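# Remove blue cap from exhaust cylinder, place on table

## Task

Lift the blue cap off the exhaust cylinder and put it down on the table top at a spot that does not touch or sit on the pump.

## Robot and tools

Robot: two arms, left_arm and right_arm, each ending in a five-finger hand (left_arm has a left hand, right_arm a right hand). A post stands on the floor behind them. Loose objects may get a brief outside shove now and then.

Frames. Scene frame: origin at table-top height, halfway between the nominal arm bases; +z up, +x forward over the table, left_arm on the +y side (image left/right does not follow these names). Calibrated bases: left_arm at (-0.018, +0.296, +0.001) m, right_arm at (-0.007, -0.234, -0.002) m, each turned only slightly about z. Every hand pose, target and velocity a result prints is in that arm's own base frame; fixed cameras and the table use the scene frame.

Hand point: a spot fixed to the palm, 0.15 m out from the wrist face and 0.05 m in front of the palm. Its +z runs along the straightened fingers, +y out of the palm, +x across the palm away from the thumb on the right hand (toward the thumb on the left hand). Straight fingers extend 0.06-0.07 m past it along +z, with their centre lines 0.06 m behind it along -y. A wrist bracket on the little-finger side can strike things. Arms follow commands loosely: friction and load can leave the hand 1-5 cm off, usually low.

The 28-number row (used by execute_actions and move), every value in [-1, 1], always all 28 even if one arm is idle: left_arm dx, dy, dz, rx, ry, rz; left hand little, ring, middle, index, thumb_bend, thumb_turn, force_limit, speed; then right_arm dx, dy, dz, rx, ry, rz; right hand in the same eight-number order. The six pose numbers are offsets, not poses: they count from that arm's Hand target (shown in results) along that arm's base axes, with 1.0 = 0.6 m of travel or 180 degrees of turn. rx, ry, rz form one rotation vector, turning about the Hand target position. Six zeros ask nothing new of an arm. Orientation commands are clipped to 40 degrees from the measured one each step. Finger numbers are absolute targets: +1 straight/open, -1 curled; thumb_bend +1 straight, -1 fully bent; thumb_turn +1 beside the palm, -1 across in front of it. force_limit maps -1..+1 to roughly 0..10 N at the fingertip (0..15 N for the two thumb motors), at which a closing motor halts and locks. speed rises linearly from near zero at -1 to full at +0.48 and stays full above; use about -0.94 or lower for a gentle close. To leave a hand unchanged, resend the eight numbers last executed for it (not its readings); before any have run, use hand_measured plus hand_force_limit and hand_speed. With the thumb turned in, the hand grips objects about 0.035-0.065 m thick, handles down to about 0.025 m. To grip harder, raise force_limit and send a more-closed target; to loosen, send a target more open than hand_measured.

Tools:
- execute_actions(actions, cameras): actions is a list of actions; each is a table of up to 15 rows, one per 1/30 s step, a short table repeating its last row to 15. Each row counts from the Hand target at that action's start, not from the previous row; a repeated offset keeps moving on. cameras: list of names, ["all"], or []; default is all when actions is empty, otherwise none.
- move(target, speed, blend, blocking, cameras): target is one row or up to 15 rows; all offsets in the list count from the same starting Hand targets. Straight-line paths, ending together, capped at 10 s. speed in m/s, 0.002 to 4.3, default 0.25 (turn rate twice that in rad/s), one value or one per target. blend in metres rounds corners; 0 stops at each target. blocking=false returns after about 0.5 s while the move continues. No obstacle avoidance. Hand numbers of later targets apply on arrival.
- wait(seconds): 0 to 3600, sends nothing new; a running move continues.
- stop(): brakes a running move.
- zoom_image(camera, region): camera is cam_head_left, cam_head_right or cam_high; region [x0, y0, x1, y1] in image pixels from top-left, at most 504 by 504; only cameras in the newest images.
- show_instructions(): shows the reference pages.
- finished_scene(scene): ends the scene for good; scene is 1 or omitted.

Results: per arm end_effector_position (m) and end_effector_quat_wxyz in base frame, the Hand target, joint positions, velocities (possibly marked within noise) and torques (offset, noisy). Per hand: hand_measured, hand_stopped_by (moving, target, force, stalled, fault), hand_load_n (fingertip force, positive pushing a finger open; a lost grip shows as load near 0), hand_force_limit, hand_speed. A move adds a move: line with its ending (done, off_target, moving, held, fault) and limits (paced = pose clipped, held = steps withheld). If a hand rests short, resend the missing distance as an offset. To end a push, command back past the hand point.

Cameras: cam_head_left, cam_head_right, cam_high, each 672x504.

Avoid: dropping the cap even a few millimetres, releasing it while moving, fast impacts, hard presses on fixed or heavy things, letting anything leave the table, squeezing or twisting fingers hard, and any contact between the two arms or hands (it can fail the task). Long stretched holds or pushing toward unreachable poses overheat motors and can drop an arm.

Each tool is called after ">>>" as name([rows], argument=value, ...), one row to a line, values as JSON.

Reference images:

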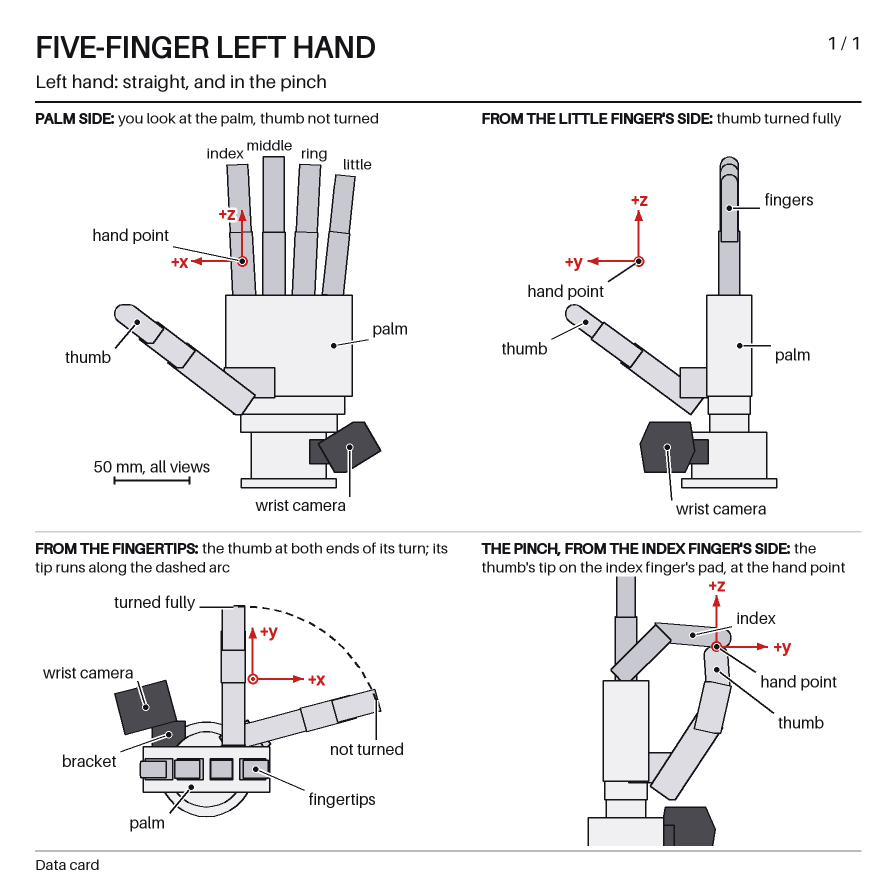

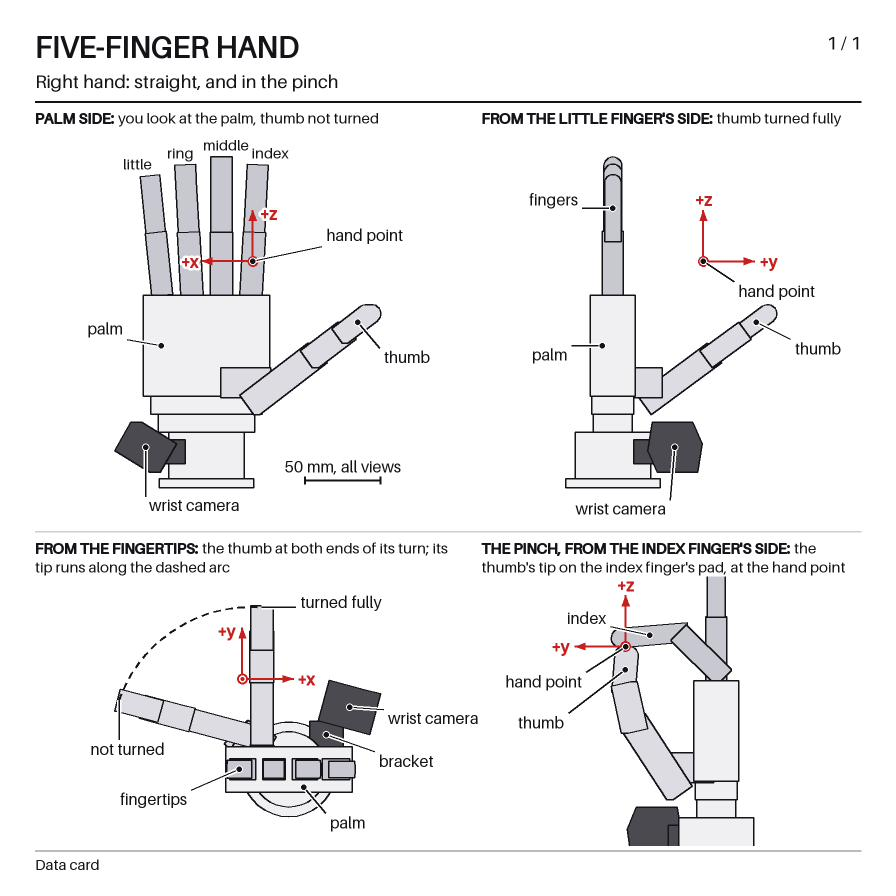

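## Session

>>> execute_actions(actions=[])

Scene clock: 0.00 s.
left_arm: end_effector_position=(+0.5053, +0.0810, +0.2307) hand_measured=(+1.000, +1.000, +1.000, +1.000, +1.000, +1.000) hand_load_n=(+0.0, +0.0, +0.0, +0.0, +0.0, +0.0) hand_stopped_by=(target, target, target, target, target, target) hand_force_limit=0.00 hand_speed=-0.80 end_effector_quat_wxyz=(+0.029, +0.985, +0.131, +0.108) | right_arm: end_effector_position=(+0.7161, +0.3009, +0.2286) hand_measured=(+1.000, +1.000, +1.000, +1.000, +1.000, +1.000) hand_load_n=(+0.0, +0.0, +0.0, +0.0, +0.0, +0.0) hand_stopped_by=(target, target, target, target, target, target) hand_force_limit=0.00 hand_speed=-0.80 end_effector_quat_wxyz=(+0.194, -0.405, +0.871, -0.200)
Joint positions: left_arm=[0.316 1.453 1.365 -1.28 0.096 -1.528] | right_arm=[0.412 2.175 2.39 -1.362 0.386 1.029]
Joint velocities: within noise
Joint torques (N m): no reading
Heat: left arm: hottest wrist roll 31 °C; right arm: hottest wrist roll 28 °C.
Hand target: left_arm +0.5117, +0.0824, +0.2455; +0.027, +0.983, +0.129, +0.124 | right_arm +0.7198, +0.3025, +0.2479; +0.212, -0.400, +0.869, -0.201

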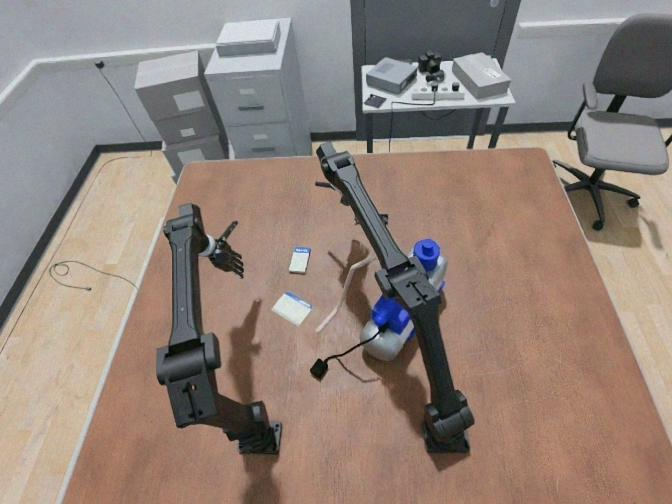

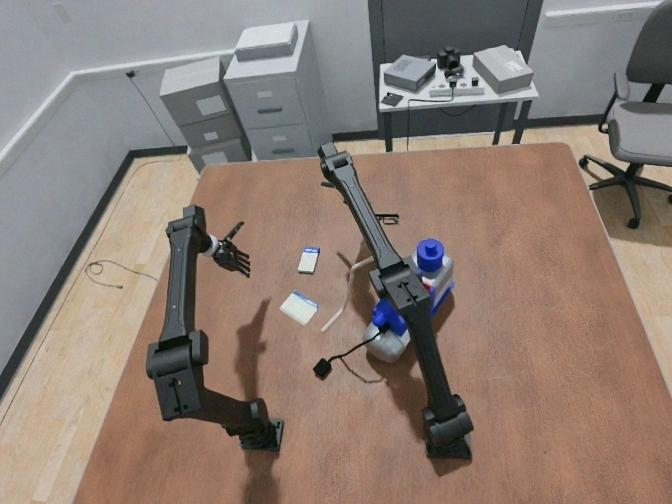

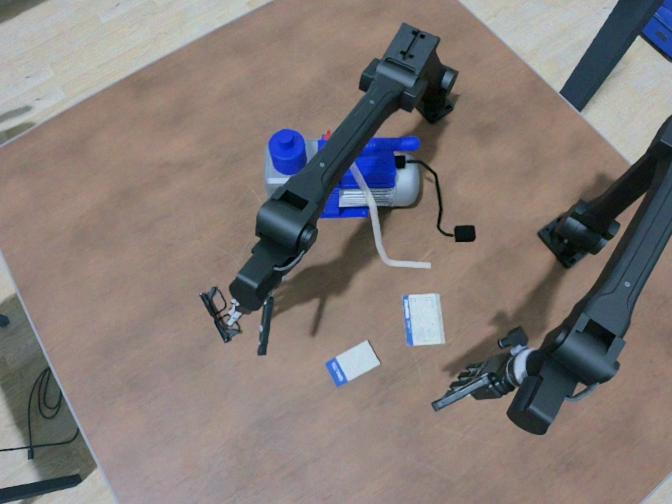

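>>> zoom_image(camera="cam_high", region=[220, 90, 480, 285])

>>> zoom_image(camera="cam_head_right", region=[300, 180, 500, 380])

>>> zoom_image(camera="cam_head_left", region=[300, 180, 500, 380])

Scaled by 1.938 from the camera's image (finer frame: 960x720).

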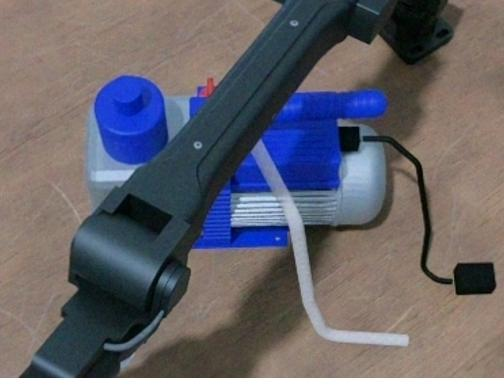

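Scaled by 2.520 from the camera's image (finer frame: 960x720).

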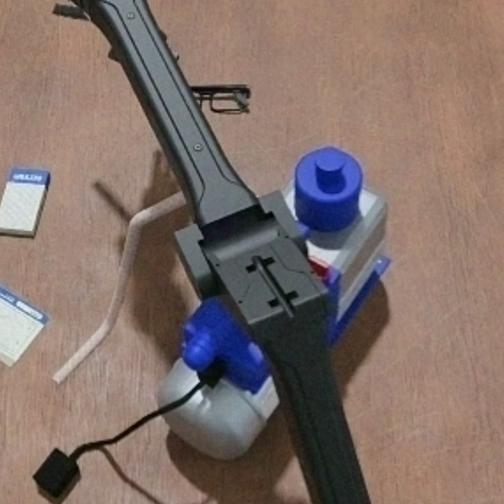

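Scaled by 2.520 from the camera's image (finer frame: 960x720).

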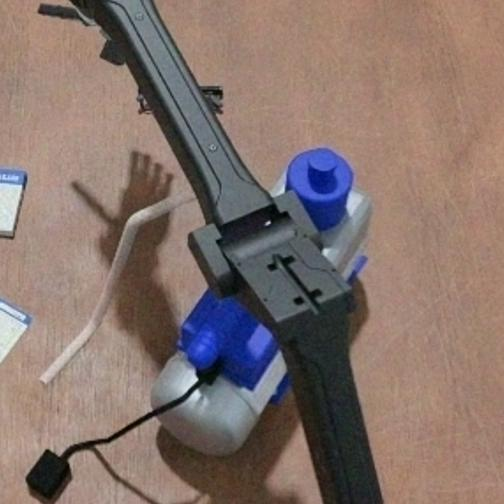

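>>> zoom_image(camera="cam_high", region=[250, 110, 350, 210])

>>> zoom_image(camera="cam_head_right", region=[390, 210, 470, 300])

>>> zoom_image(camera="cam_head_left", region=[390, 210, 470, 300])

Scaled by 5.040 from the camera's image (finer frame: 960x720).

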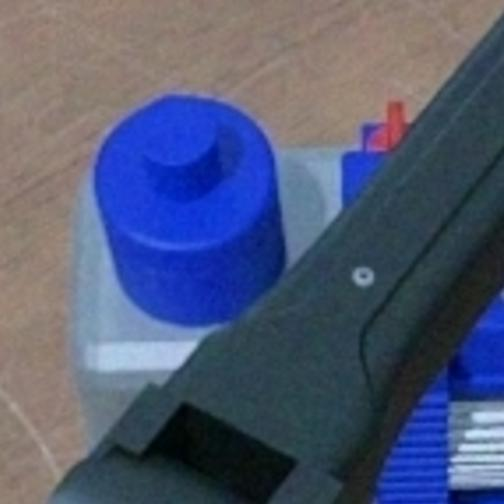

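Scaled by 5.600 from the camera's image (finer frame: 960x720).

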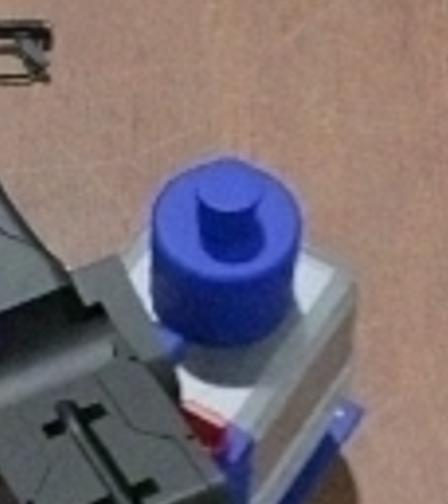

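Scaled by 5.600 from the camera's image (finer frame: 960x720).

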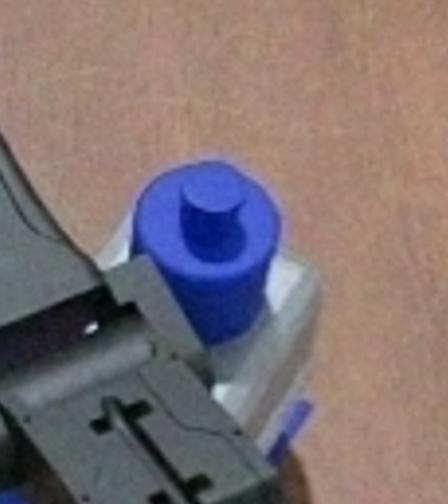

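>>> move([
  [0,0,0,0,0,0,1,1,1,1,1,1,0,-0.8,-0.033,-0.0375,0.287,0,0,0,1,1,1,1,1,1,0,-0.2],
  [0,0,0,0,0,0,1,1,1,1,1,1,0,-0.8,-0.4047,-0.4458,0.2535,-0.101,-0.0912,0.1907,1,1,1,1,1,1,0,-0.2],
], blend=[0.05,0], speed=0.2, cameras=["all"])

Scene clock: 8.03 s.
left_arm: end_effector_position=(+0.5053, +0.0810, +0.2307) hand_measured=(+1.000, +1.000, +1.000, +1.000, +1.000, +1.000) hand_load_n=(+0.0, +0.0, +0.0, +0.0, +0.0, +0.0) hand_stopped_by=(target, target, target, target, target, target) hand_force_limit=0.00 hand_speed=-0.80 end_effector_quat_wxyz=(+0.029, +0.985, +0.131, +0.108) | right_arm: end_effector_position=(+0.4744, +0.0369, +0.3944) hand_measured=(+1.000, +1.000, +1.000, +1.000, +1.000, +1.000) hand_load_n=(+0.0, +0.0, +0.0, +0.0, +0.0, +0.0) hand_stopped_by=(target, target, target, target, target, target) hand_force_limit=0.00 hand_speed=-0.20 end_effector_quat_wxyz=(-0.311, +0.633, -0.639, +0.308)
Joint positions: left_arm=[0.316 1.453 1.365 -1.28 0.096 -1.528] | right_arm=[0.017 1.159 1.43 -0.937 0.014 0.019]
Joint torques (N m): left_arm=[-0.09 -9.41 9.54 0.83 0.2 0.08] | right_arm=[-1.67 -8.12 8.42 1.94 -0.27 -0.01]
Heat: left arm: hottest wrist roll 30 °C; right arm: hottest shoulder 28 °C.
Hand target: left_arm +0.5117, +0.0824, +0.2455; +0.027, +0.983, +0.129, +0.124 | right_arm +0.4771, +0.0351, +0.4000; -0.316, +0.632, -0.633, +0.316
Off the commanded pose: left_arm 0.016 m, 2 deg | right_arm 0.006 m, 1 deg.
elbow stopped short (right arm): the move would have taken joint 3 (elbow) straighter than the controller allows.
move: done

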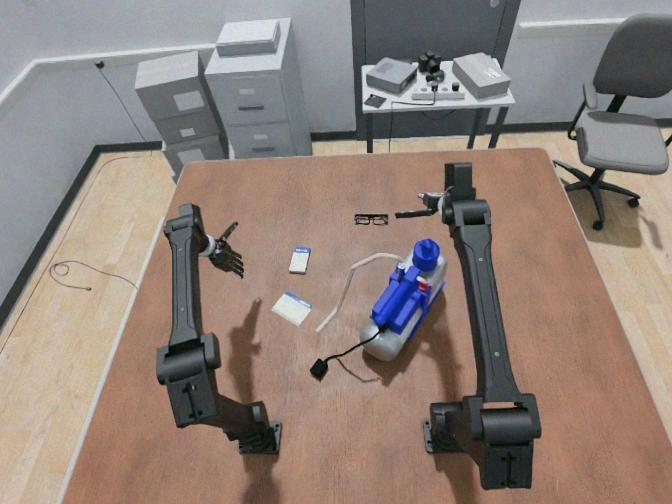

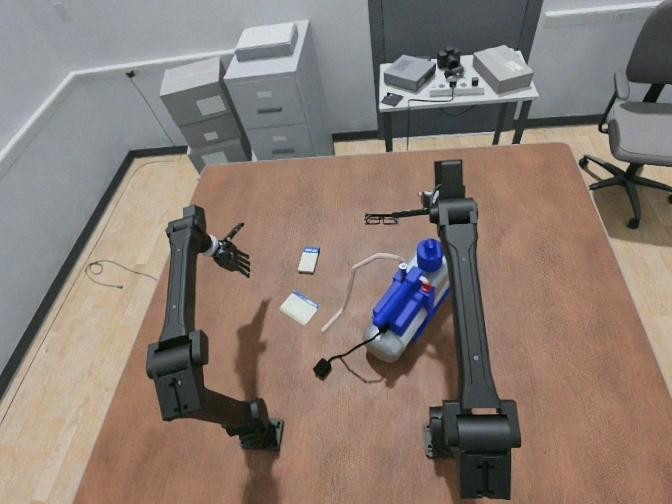

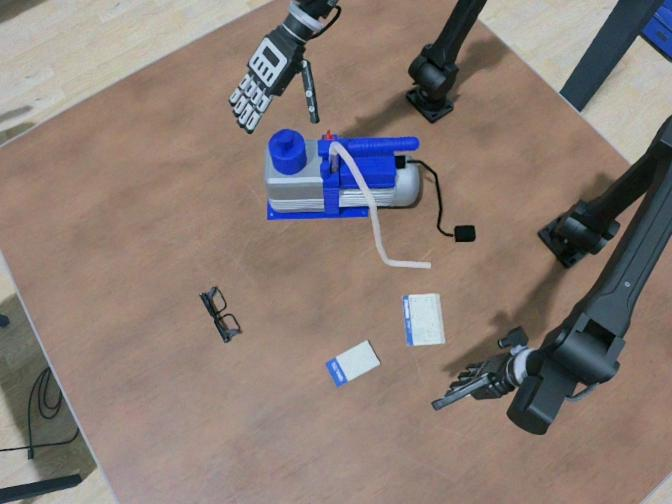

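>>> move(target=[0,0,0,0,0,0,1,1,1,1,1,1,0,-0.8,0,0,-0.083,0,0,0,1,1,0.8,0.8,1,-1,0,-0.2], speed=0.15, cameras=["all"])

>>> zoom_image(camera="cam_high", region=[210, 40, 370, 200])

>>> zoom_image(camera="cam_head_right", region=[360, 170, 480, 290])

>>> zoom_image(camera="cam_head_left", region=[360, 170, 480, 290])

Scene clock: 9.87 s.
left_arm: end_effector_position=(+0.5053, +0.0810, +0.2307) hand_measured=(+1.000, +1.000, +1.000, +1.000, +1.000, +1.000) hand_load_n=(+0.0, +0.0, +0.0, +0.0, +0.0, +0.0) hand_stopped_by=(target, target, target, target, target, target) hand_force_limit=0.00 hand_speed=-0.80 end_effector_quat_wxyz=(+0.029, +0.985, +0.131, +0.108) | right_arm: end_effector_position=(+0.4751, +0.0367, +0.3358) hand_measured=(+1.000, +1.000, +1.000, +0.800, +1.000, -1.000) hand_load_n=(+0.0, +0.0, +0.0, +0.0, +0.0, +0.0) hand_stopped_by=(target, target, fault, target, target, target) hand_force_limit=0.00 hand_speed=-0.20 end_effector_quat_wxyz=(-0.304, +0.637, -0.641, +0.303)
Joint positions: left_arm=[0.316 1.453 1.365 -1.28 0.096 -1.528] | right_arm=[0.017 1.142 1.269 -0.81 0.014 0.017]
Joint torques (N m): left_arm=[-0.03 -9.41 9.54 0.81 0.2 0.08] | right_arm=[-1.49 -9.17 9.16 1.89 -0.27 0]
Heat: left arm: hottest wrist roll 30 °C; right arm: hottest shoulder 28 °C.
Hand target: left_arm +0.5117, +0.0824, +0.2455; +0.027, +0.983, +0.129, +0.124 | right_arm +0.4771, +0.0351, +0.3502; -0.316, +0.632, -0.633, +0.316
Off the commanded pose: left_arm 0.016 m, 2 deg | right_arm 0.015 m, 2 deg.
move: off_target (right_arm)

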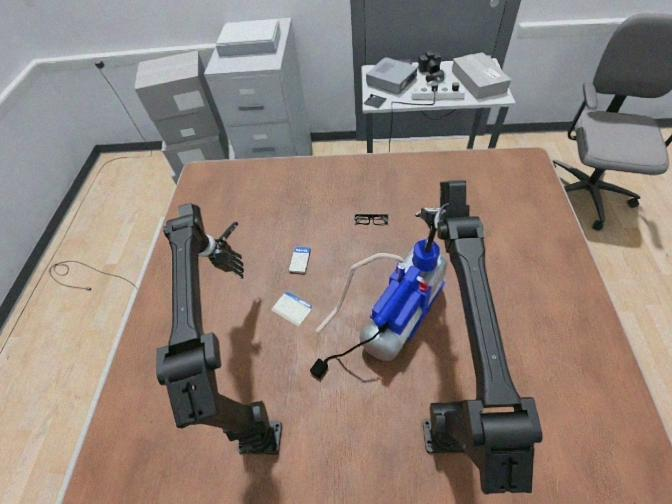

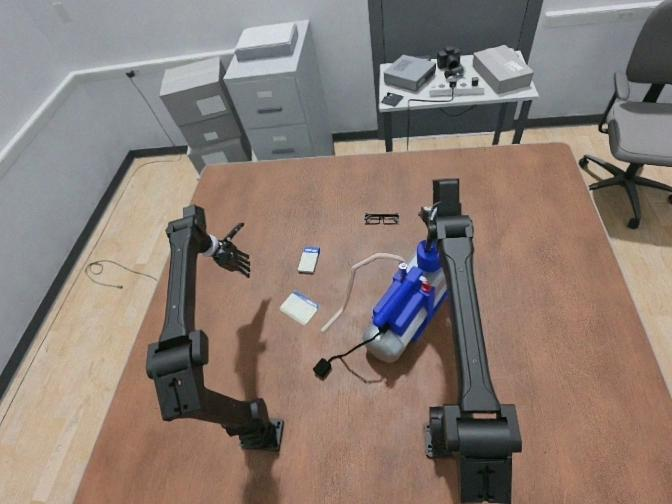

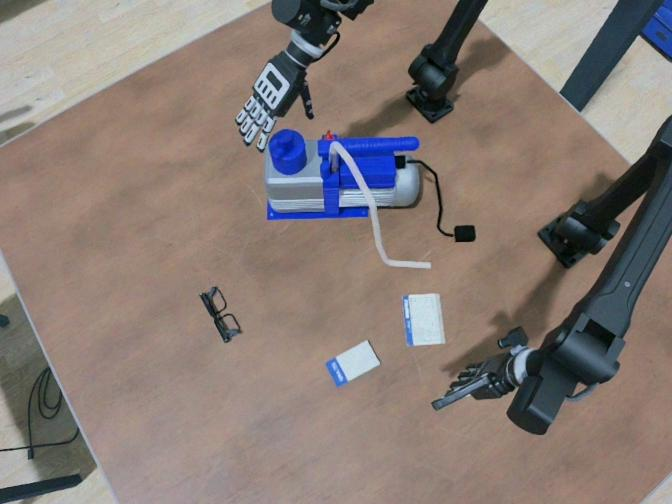

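Scaled by 3.150 from the camera's image (finer frame: 960x720).

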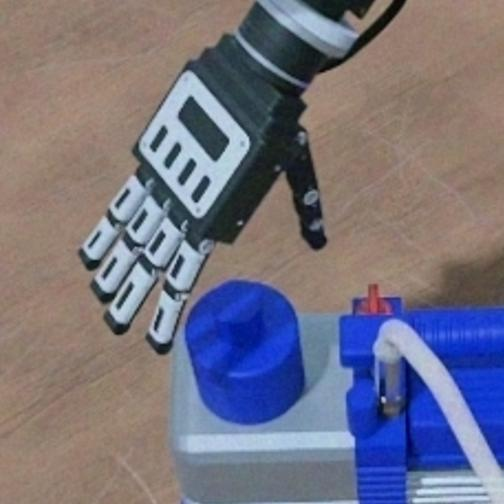

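Scaled by 4.200 from the camera's image (finer frame: 960x720).

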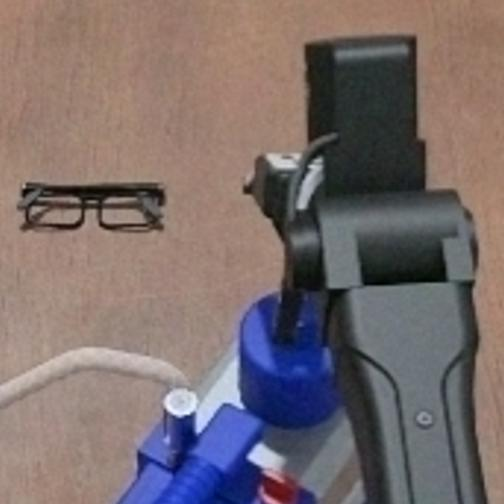

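Scaled by 4.200 from the camera's image (finer frame: 960x720).

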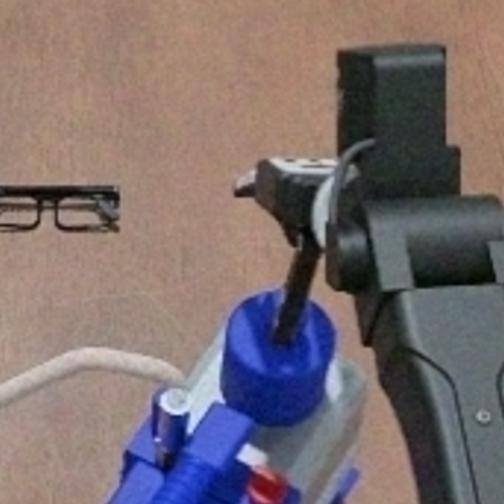

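>>> move(target=[0,0,0,0,0,0,0.9,0.9,0.9,0.9,0.9,1,0,-0.8,0,-0.0277,-0.0837,0,0,0,0.9,0.9,0.8,0.8,1,-1,0,-0.2], speed=0.12, cameras=["all"])

>>> zoom_image(camera="cam_high", region=[210, 40, 370, 200])

>>> zoom_image(camera="cam_head_right", region=[380, 200, 460, 280])

>>> zoom_image(camera="cam_head_left", region=[380, 200, 460, 280])

Scene clock: 12.13 s.
left_arm: end_effector_position=(+0.5053, +0.0810, +0.2307) hand_measured=(+0.900, +0.900, +0.900, +0.900, +0.900, +1.000) hand_load_n=(+0.0, +0.0, +0.0, +0.0, +0.0, +0.0) hand_stopped_by=(target, target, target, target, target, target) hand_force_limit=0.00 hand_speed=-0.80 end_effector_quat_wxyz=(+0.029, +0.985, +0.131, +0.108) | right_arm: end_effector_position=(+0.4745, +0.0219, +0.2873) hand_measured=(+0.900, +0.900, +1.000, +0.800, +1.000, -1.000) hand_load_n=(+0.0, +0.0, +0.0, +0.0, +0.0, +0.0) hand_stopped_by=(target, target, fault, target, target, target) hand_force_limit=0.00 hand_speed=-0.20 end_effector_quat_wxyz=(-0.307, +0.636, -0.640, +0.302)
Joint positions: left_arm=[0.316 1.453 1.365 -1.28 0.096 -1.528] | right_arm=[-0.026 1.13 1.132 -0.682 -0.023 -0.009]
Joint torques (N m): left_arm=[-0.09 -9.41 9.54 0.84 0.21 0.08] | right_arm=[-2.02 -8.7 8.96 1.96 -0.29 0]
Heat: left arm: hottest wrist roll 30 °C; right arm: hottest elbow 29 °C.
Hand target: left_arm +0.5117, +0.0824, +0.2455; +0.027, +0.983, +0.129, +0.124 | right_arm +0.4771, +0.0186, +0.3000; -0.316, +0.632, -0.633, +0.316
Off the commanded pose: left_arm 0.016 m, 2 deg | right_arm 0.013 m, 2 deg.
move: off_target (right_arm)

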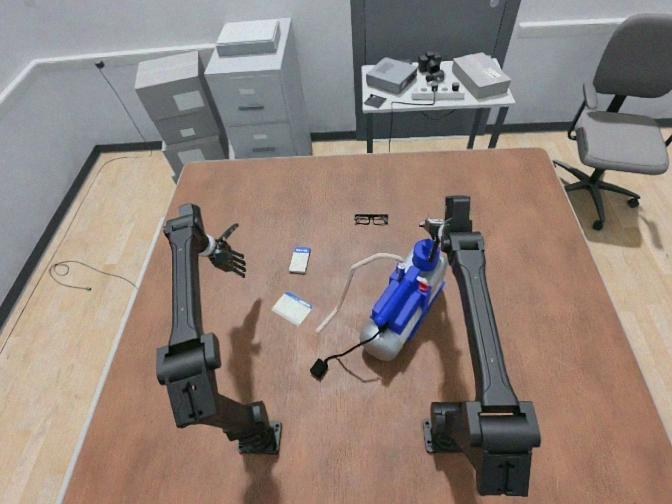

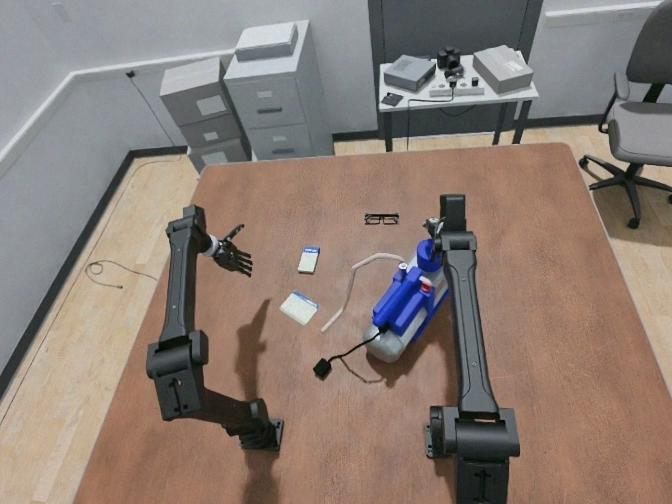

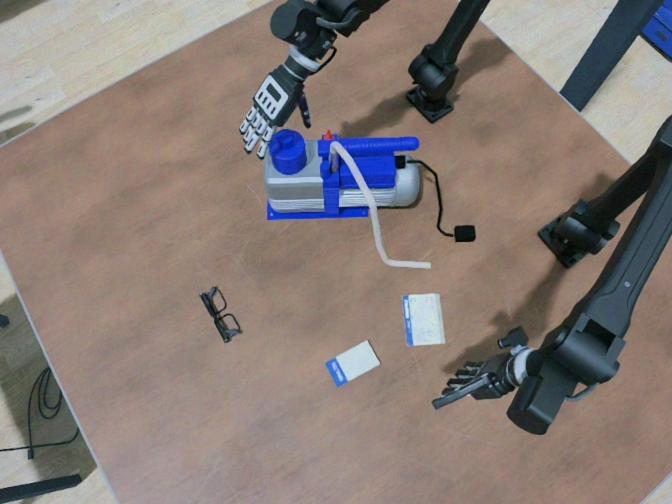

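Scaled by 3.150 from the camera's image (finer frame: 960x720).

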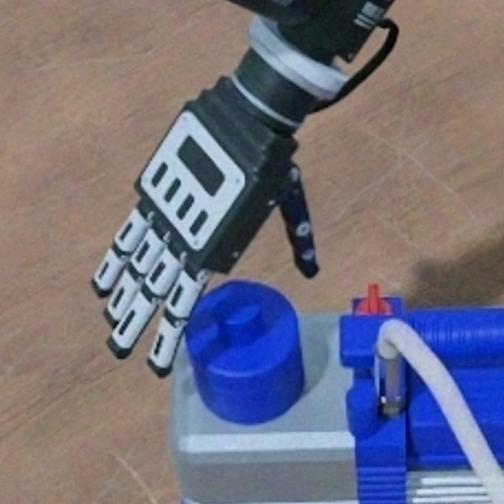

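Scaled by 6.300 from the camera's image (finer frame: 960x720).

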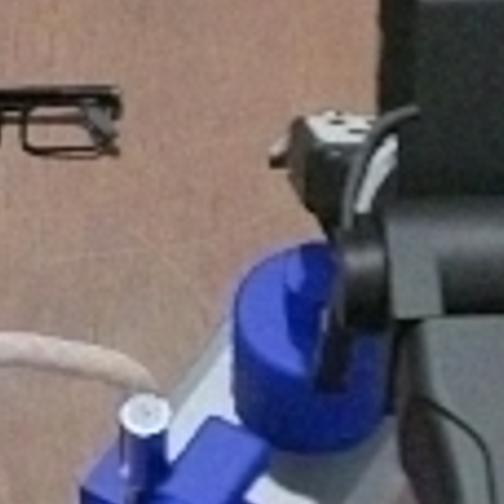

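Scaled by 6.300 from the camera's image (finer frame: 960x720).

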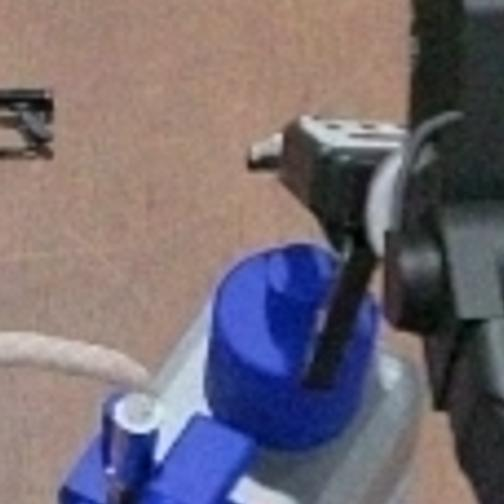

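>>> move(target=[0,0,0,0,0,0,0.9,0.9,0.9,0.9,0.9,1,0,-0.8,0,0,-0.0833,0,0,0,0.9,0.9,0.8,0.8,1,-1,0,-0.2], speed=0.08, cameras=["all"])

>>> zoom_image(camera="cam_high", region=[210, 40, 370, 200])

>>> zoom_image(camera="cam_head_right", region=[380, 200, 460, 280])

>>> zoom_image(camera="cam_head_left", region=[380, 200, 460, 280])

Scene clock: 13.67 s.
left_arm: end_effector_position=(+0.5053, +0.0810, +0.2307) hand_measured=(+0.900, +0.900, +0.900, +0.900, +0.900, +1.000) hand_load_n=(+0.0, +0.0, +0.0, +0.0, +0.0, +0.0) hand_stopped_by=(target, target, target, target, target, target) hand_force_limit=0.00 hand_speed=-0.80 end_effector_quat_wxyz=(+0.029, +0.985, +0.131, +0.108) | right_arm: end_effector_position=(+0.4730, +0.0219, +0.2419) hand_measured=(+0.900, +0.900, +1.000, +0.800, +1.000, -1.000) hand_load_n=(+0.0, +0.0, -0.5, +0.0, +0.0, +0.0) hand_stopped_by=(target, target, fault, target, target, target) hand_force_limit=0.00 hand_speed=-0.20 end_effector_quat_wxyz=(-0.310, +0.635, -0.639, +0.306)
Joint positions: left_arm=[0.316 1.453 1.365 -1.28 0.096 -1.528] | right_arm=[-0.026 1.129 1.007 -0.549 -0.023 -0.009]
Joint torques (N m): left_arm=[-0.09 -9.47 9.57 0.83 0.2 0.08] | right_arm=[-1.79 -8.12 8.62 1.95 -0.3 -0.03]
Heat: left arm: hottest wrist roll 30 °C; right arm: hottest elbow 29 °C.
Hand target: left_arm +0.5117, +0.0824, +0.2455; +0.027, +0.983, +0.129, +0.124 | right_arm +0.4770, +0.0185, +0.2499; -0.316, +0.632, -0.633, +0.316
Off the commanded pose: left_arm 0.016 m, 2 deg | right_arm 0.010 m, 2 deg.
move: done

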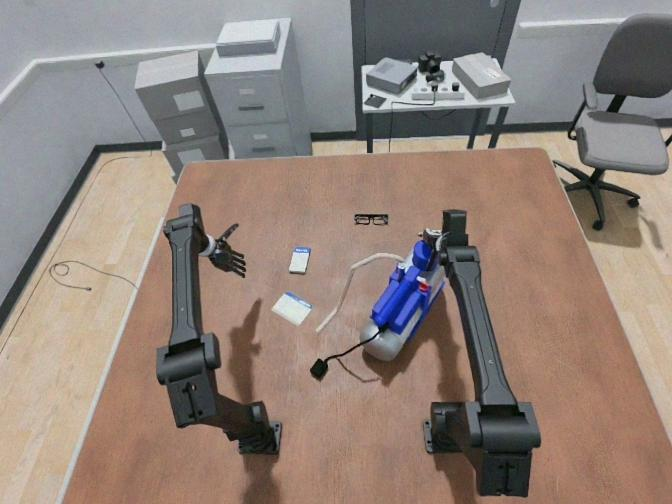

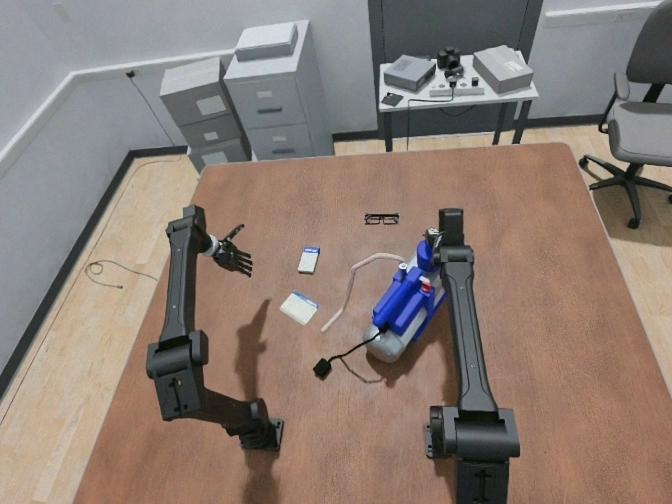

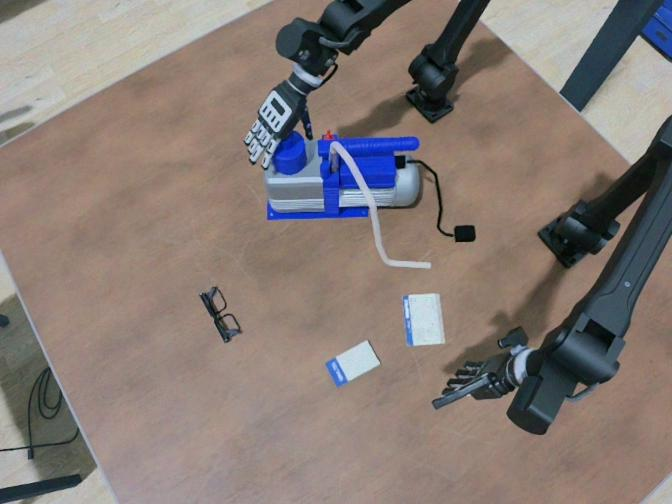

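Scaled by 3.150 from the camera's image (finer frame: 960x720).

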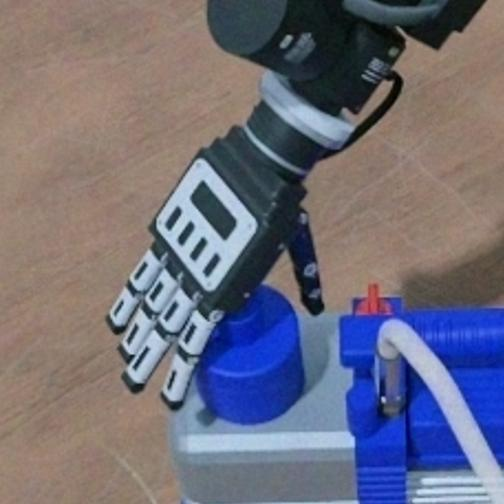

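Scaled by 6.300 from the camera's image (finer frame: 960x720).

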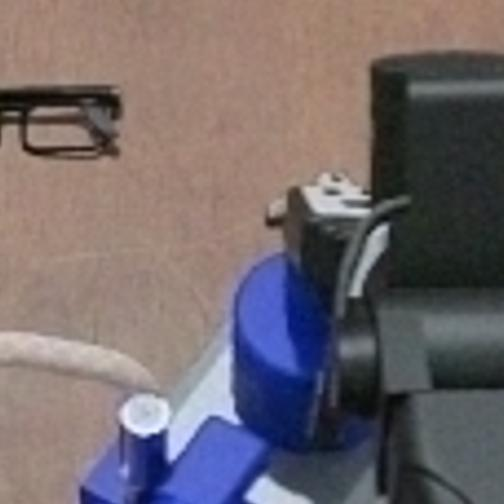

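Scaled by 6.300 from the camera's image (finer frame: 960x720).

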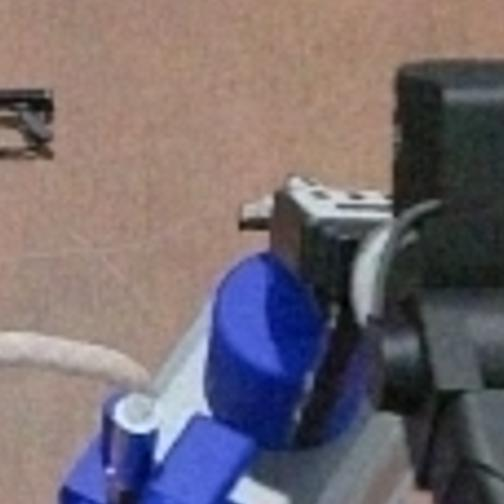

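>>> move(target=[0,0,0,0,0,0,0.9,0.9,0.9,0.9,0.9,1,0,-0.8,-0.0067,-0.0117,0,0,0,0,1,1,0.8,0.8,1,-1,0,-0.2], speed=0.05, cameras=["all"])

>>> zoom_image(camera="cam_high", region=[240, 90, 330, 180])

>>> zoom_image(camera="cam_head_left", region=[380, 200, 460, 280])

Scene clock: 15.50 s.
left_arm: end_effector_position=(+0.5053, +0.0810, +0.2307) hand_measured=(+0.900, +0.900, +0.900, +0.900, +0.900, +1.000) hand_load_n=(+0.0, +0.0, +0.0, +0.0, +0.0, +0.0) hand_stopped_by=(target, target, target, target, target, target) hand_force_limit=0.00 hand_speed=-0.80 end_effector_quat_wxyz=(+0.029, +0.985, +0.131, +0.108) | right_arm: end_effector_position=(+0.4714, +0.0149, +0.2392) hand_measured=(+1.000, +1.000, +1.000, +0.800, +1.000, -1.000) hand_load_n=(+0.0, +0.0, +0.0, +0.0, +0.0, +0.0) hand_stopped_by=(target, target, fault, target, target, target) hand_force_limit=0.00 hand_speed=-0.20 end_effector_quat_wxyz=(-0.308, +0.635, -0.640, +0.304)
Joint positions: left_arm=[0.316 1.453 1.365 -1.28 0.096 -1.528] | right_arm=[-0.046 1.128 1.002 -0.549 -0.039 -0.021]
Joint torques (N m): left_arm=[-0.15 -9.47 9.52 0.84 0.2 0.08] | right_arm=[-1.9 -9.11 8.53 1.76 -0.3 -0.03]
Heat: left arm: hottest wrist roll 30 °C; right arm: hottest elbow 29 °C.
Hand target: left_arm +0.5117, +0.0824, +0.2455; +0.027, +0.983, +0.129, +0.124 | right_arm +0.4730, +0.0114, +0.2500; -0.316, +0.632, -0.633, +0.316
Off the commanded pose: left_arm 0.016 m, 2 deg | right_arm 0.011 m, 2 deg.
move: off_target (right_arm)

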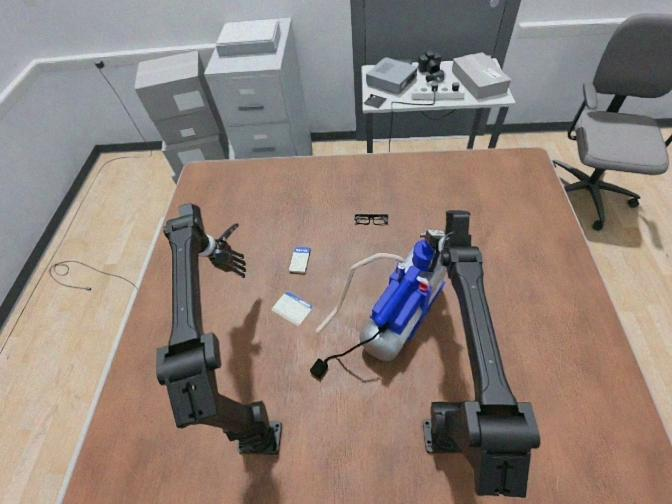

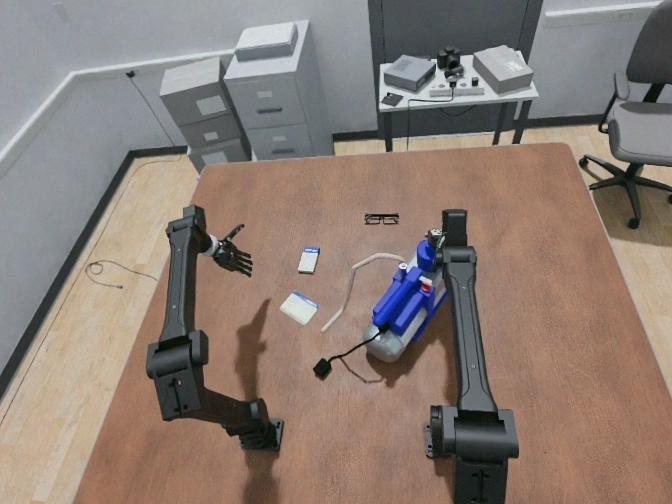

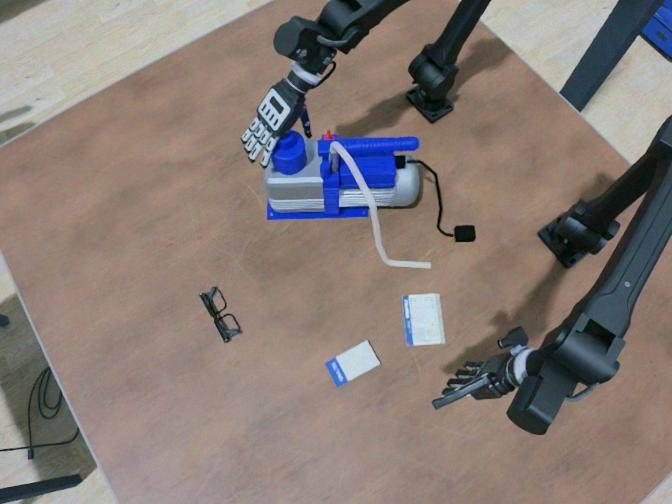

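Scaled by 5.600 from the camera's image (finer frame: 960x720).

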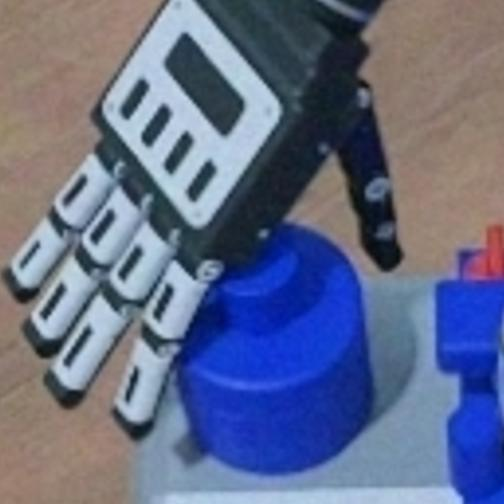

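Scaled by 6.300 from the camera's image (finer frame: 960x720).

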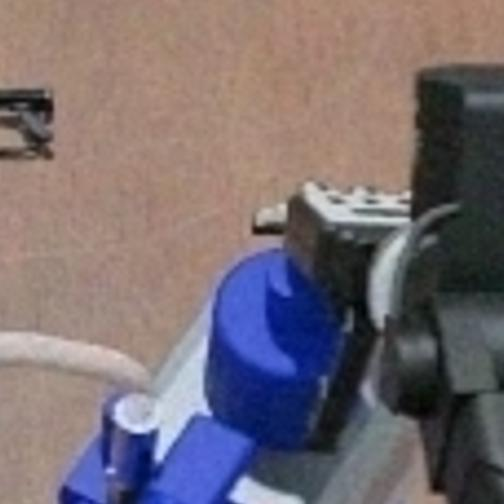

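>>> move(target=[0,0,0,0,0,0,0.9,0.9,0.9,0.9,0.9,1,0,-0.8,0,0,0,0,0,0,1,1,0.8,0.0,0.3,-1,-0.2,-0.91], speed=0.05, cameras=["all"])

>>> zoom_image(camera="cam_high", region=[240, 90, 330, 180])

>>> zoom_image(camera="cam_head_left", region=[380, 200, 460, 280])

Scene clock: 17.80 s.
left_arm: end_effector_position=(+0.5053, +0.0810, +0.2307) hand_measured=(+0.900, +0.900, +0.900, +0.900, +0.900, +1.000) hand_load_n=(+0.0, +0.0, +0.0, +0.0, -0.5, -0.5) hand_stopped_by=(target, target, target, target, target, target) hand_force_limit=0.00 hand_speed=-0.80 end_effector_quat_wxyz=(+0.029, +0.985, +0.131, +0.108) | right_arm: end_effector_position=(+0.4762, +0.0146, +0.2431) hand_measured=(+1.000, +1.000, +1.000, +0.458, +0.772, -1.000) hand_load_n=(-0.5, +0.0, +0.0, +6.0, +6.0, +0.0) hand_stopped_by=(target, target, fault, force, force, target) hand_force_limit=-0.20 hand_speed=-0.91 end_effector_quat_wxyz=(-0.315, +0.632, -0.636, +0.311)
Joint positions: left_arm=[0.316 1.453 1.365 -1.28 0.096 -1.528] | right_arm=[-0.046 1.128 1.002 -0.527 -0.039 -0.021]
Joint torques (N m): left_arm=[-0.09 -9.41 9.54 0.84 0.21 0.08] | right_arm=[-1.79 -8.76 8.55 1.03 -0.29 0]
Heat: left arm: hottest wrist roll 30 °C; right arm: hottest elbow 29 °C.
Hand target: left_arm +0.5117, +0.0824, +0.2455; +0.027, +0.983, +0.129, +0.124 | right_arm +0.4730, +0.0114, +0.2500; -0.316, +0.632, -0.633, +0.316
Off the commanded pose: left_arm 0.016 m, 2 deg | right_arm 0.008 m, 1 deg.
move: done

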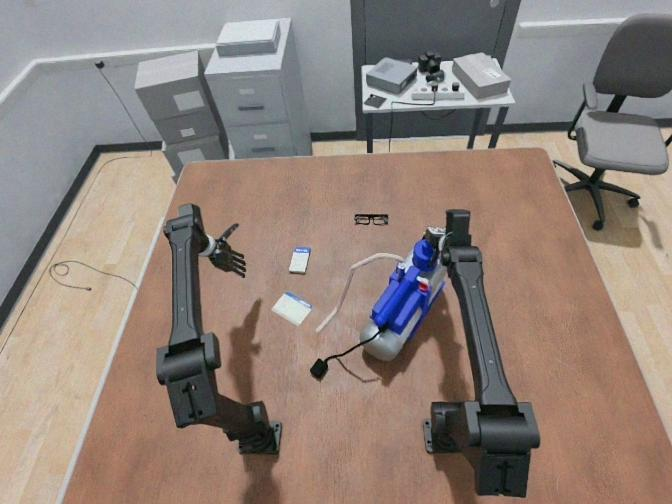

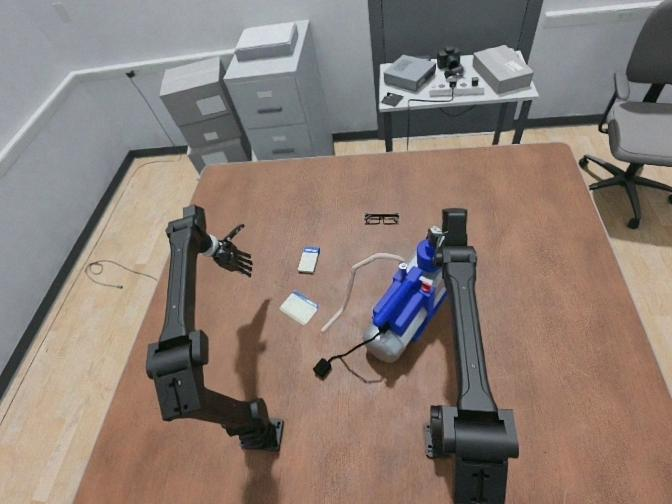

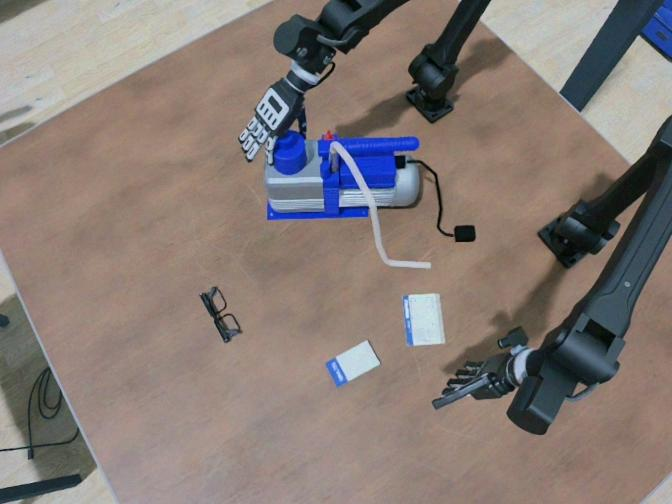

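Scaled by 5.600 from the camera's image (finer frame: 960x720).

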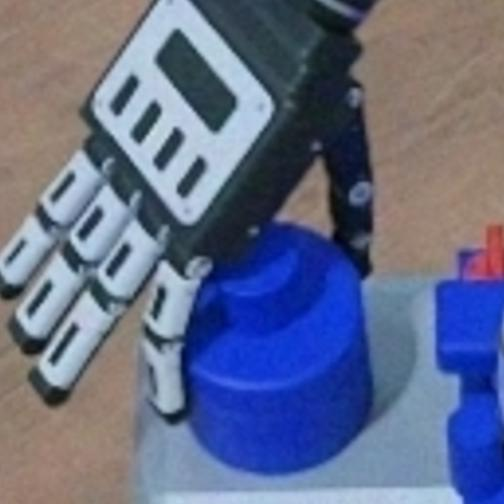

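Scaled by 6.300 from the camera's image (finer frame: 960x720).

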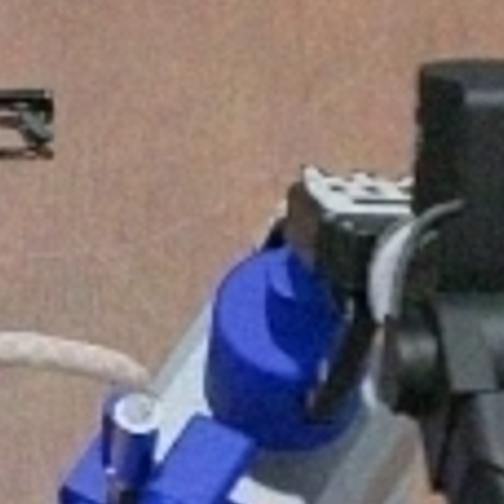

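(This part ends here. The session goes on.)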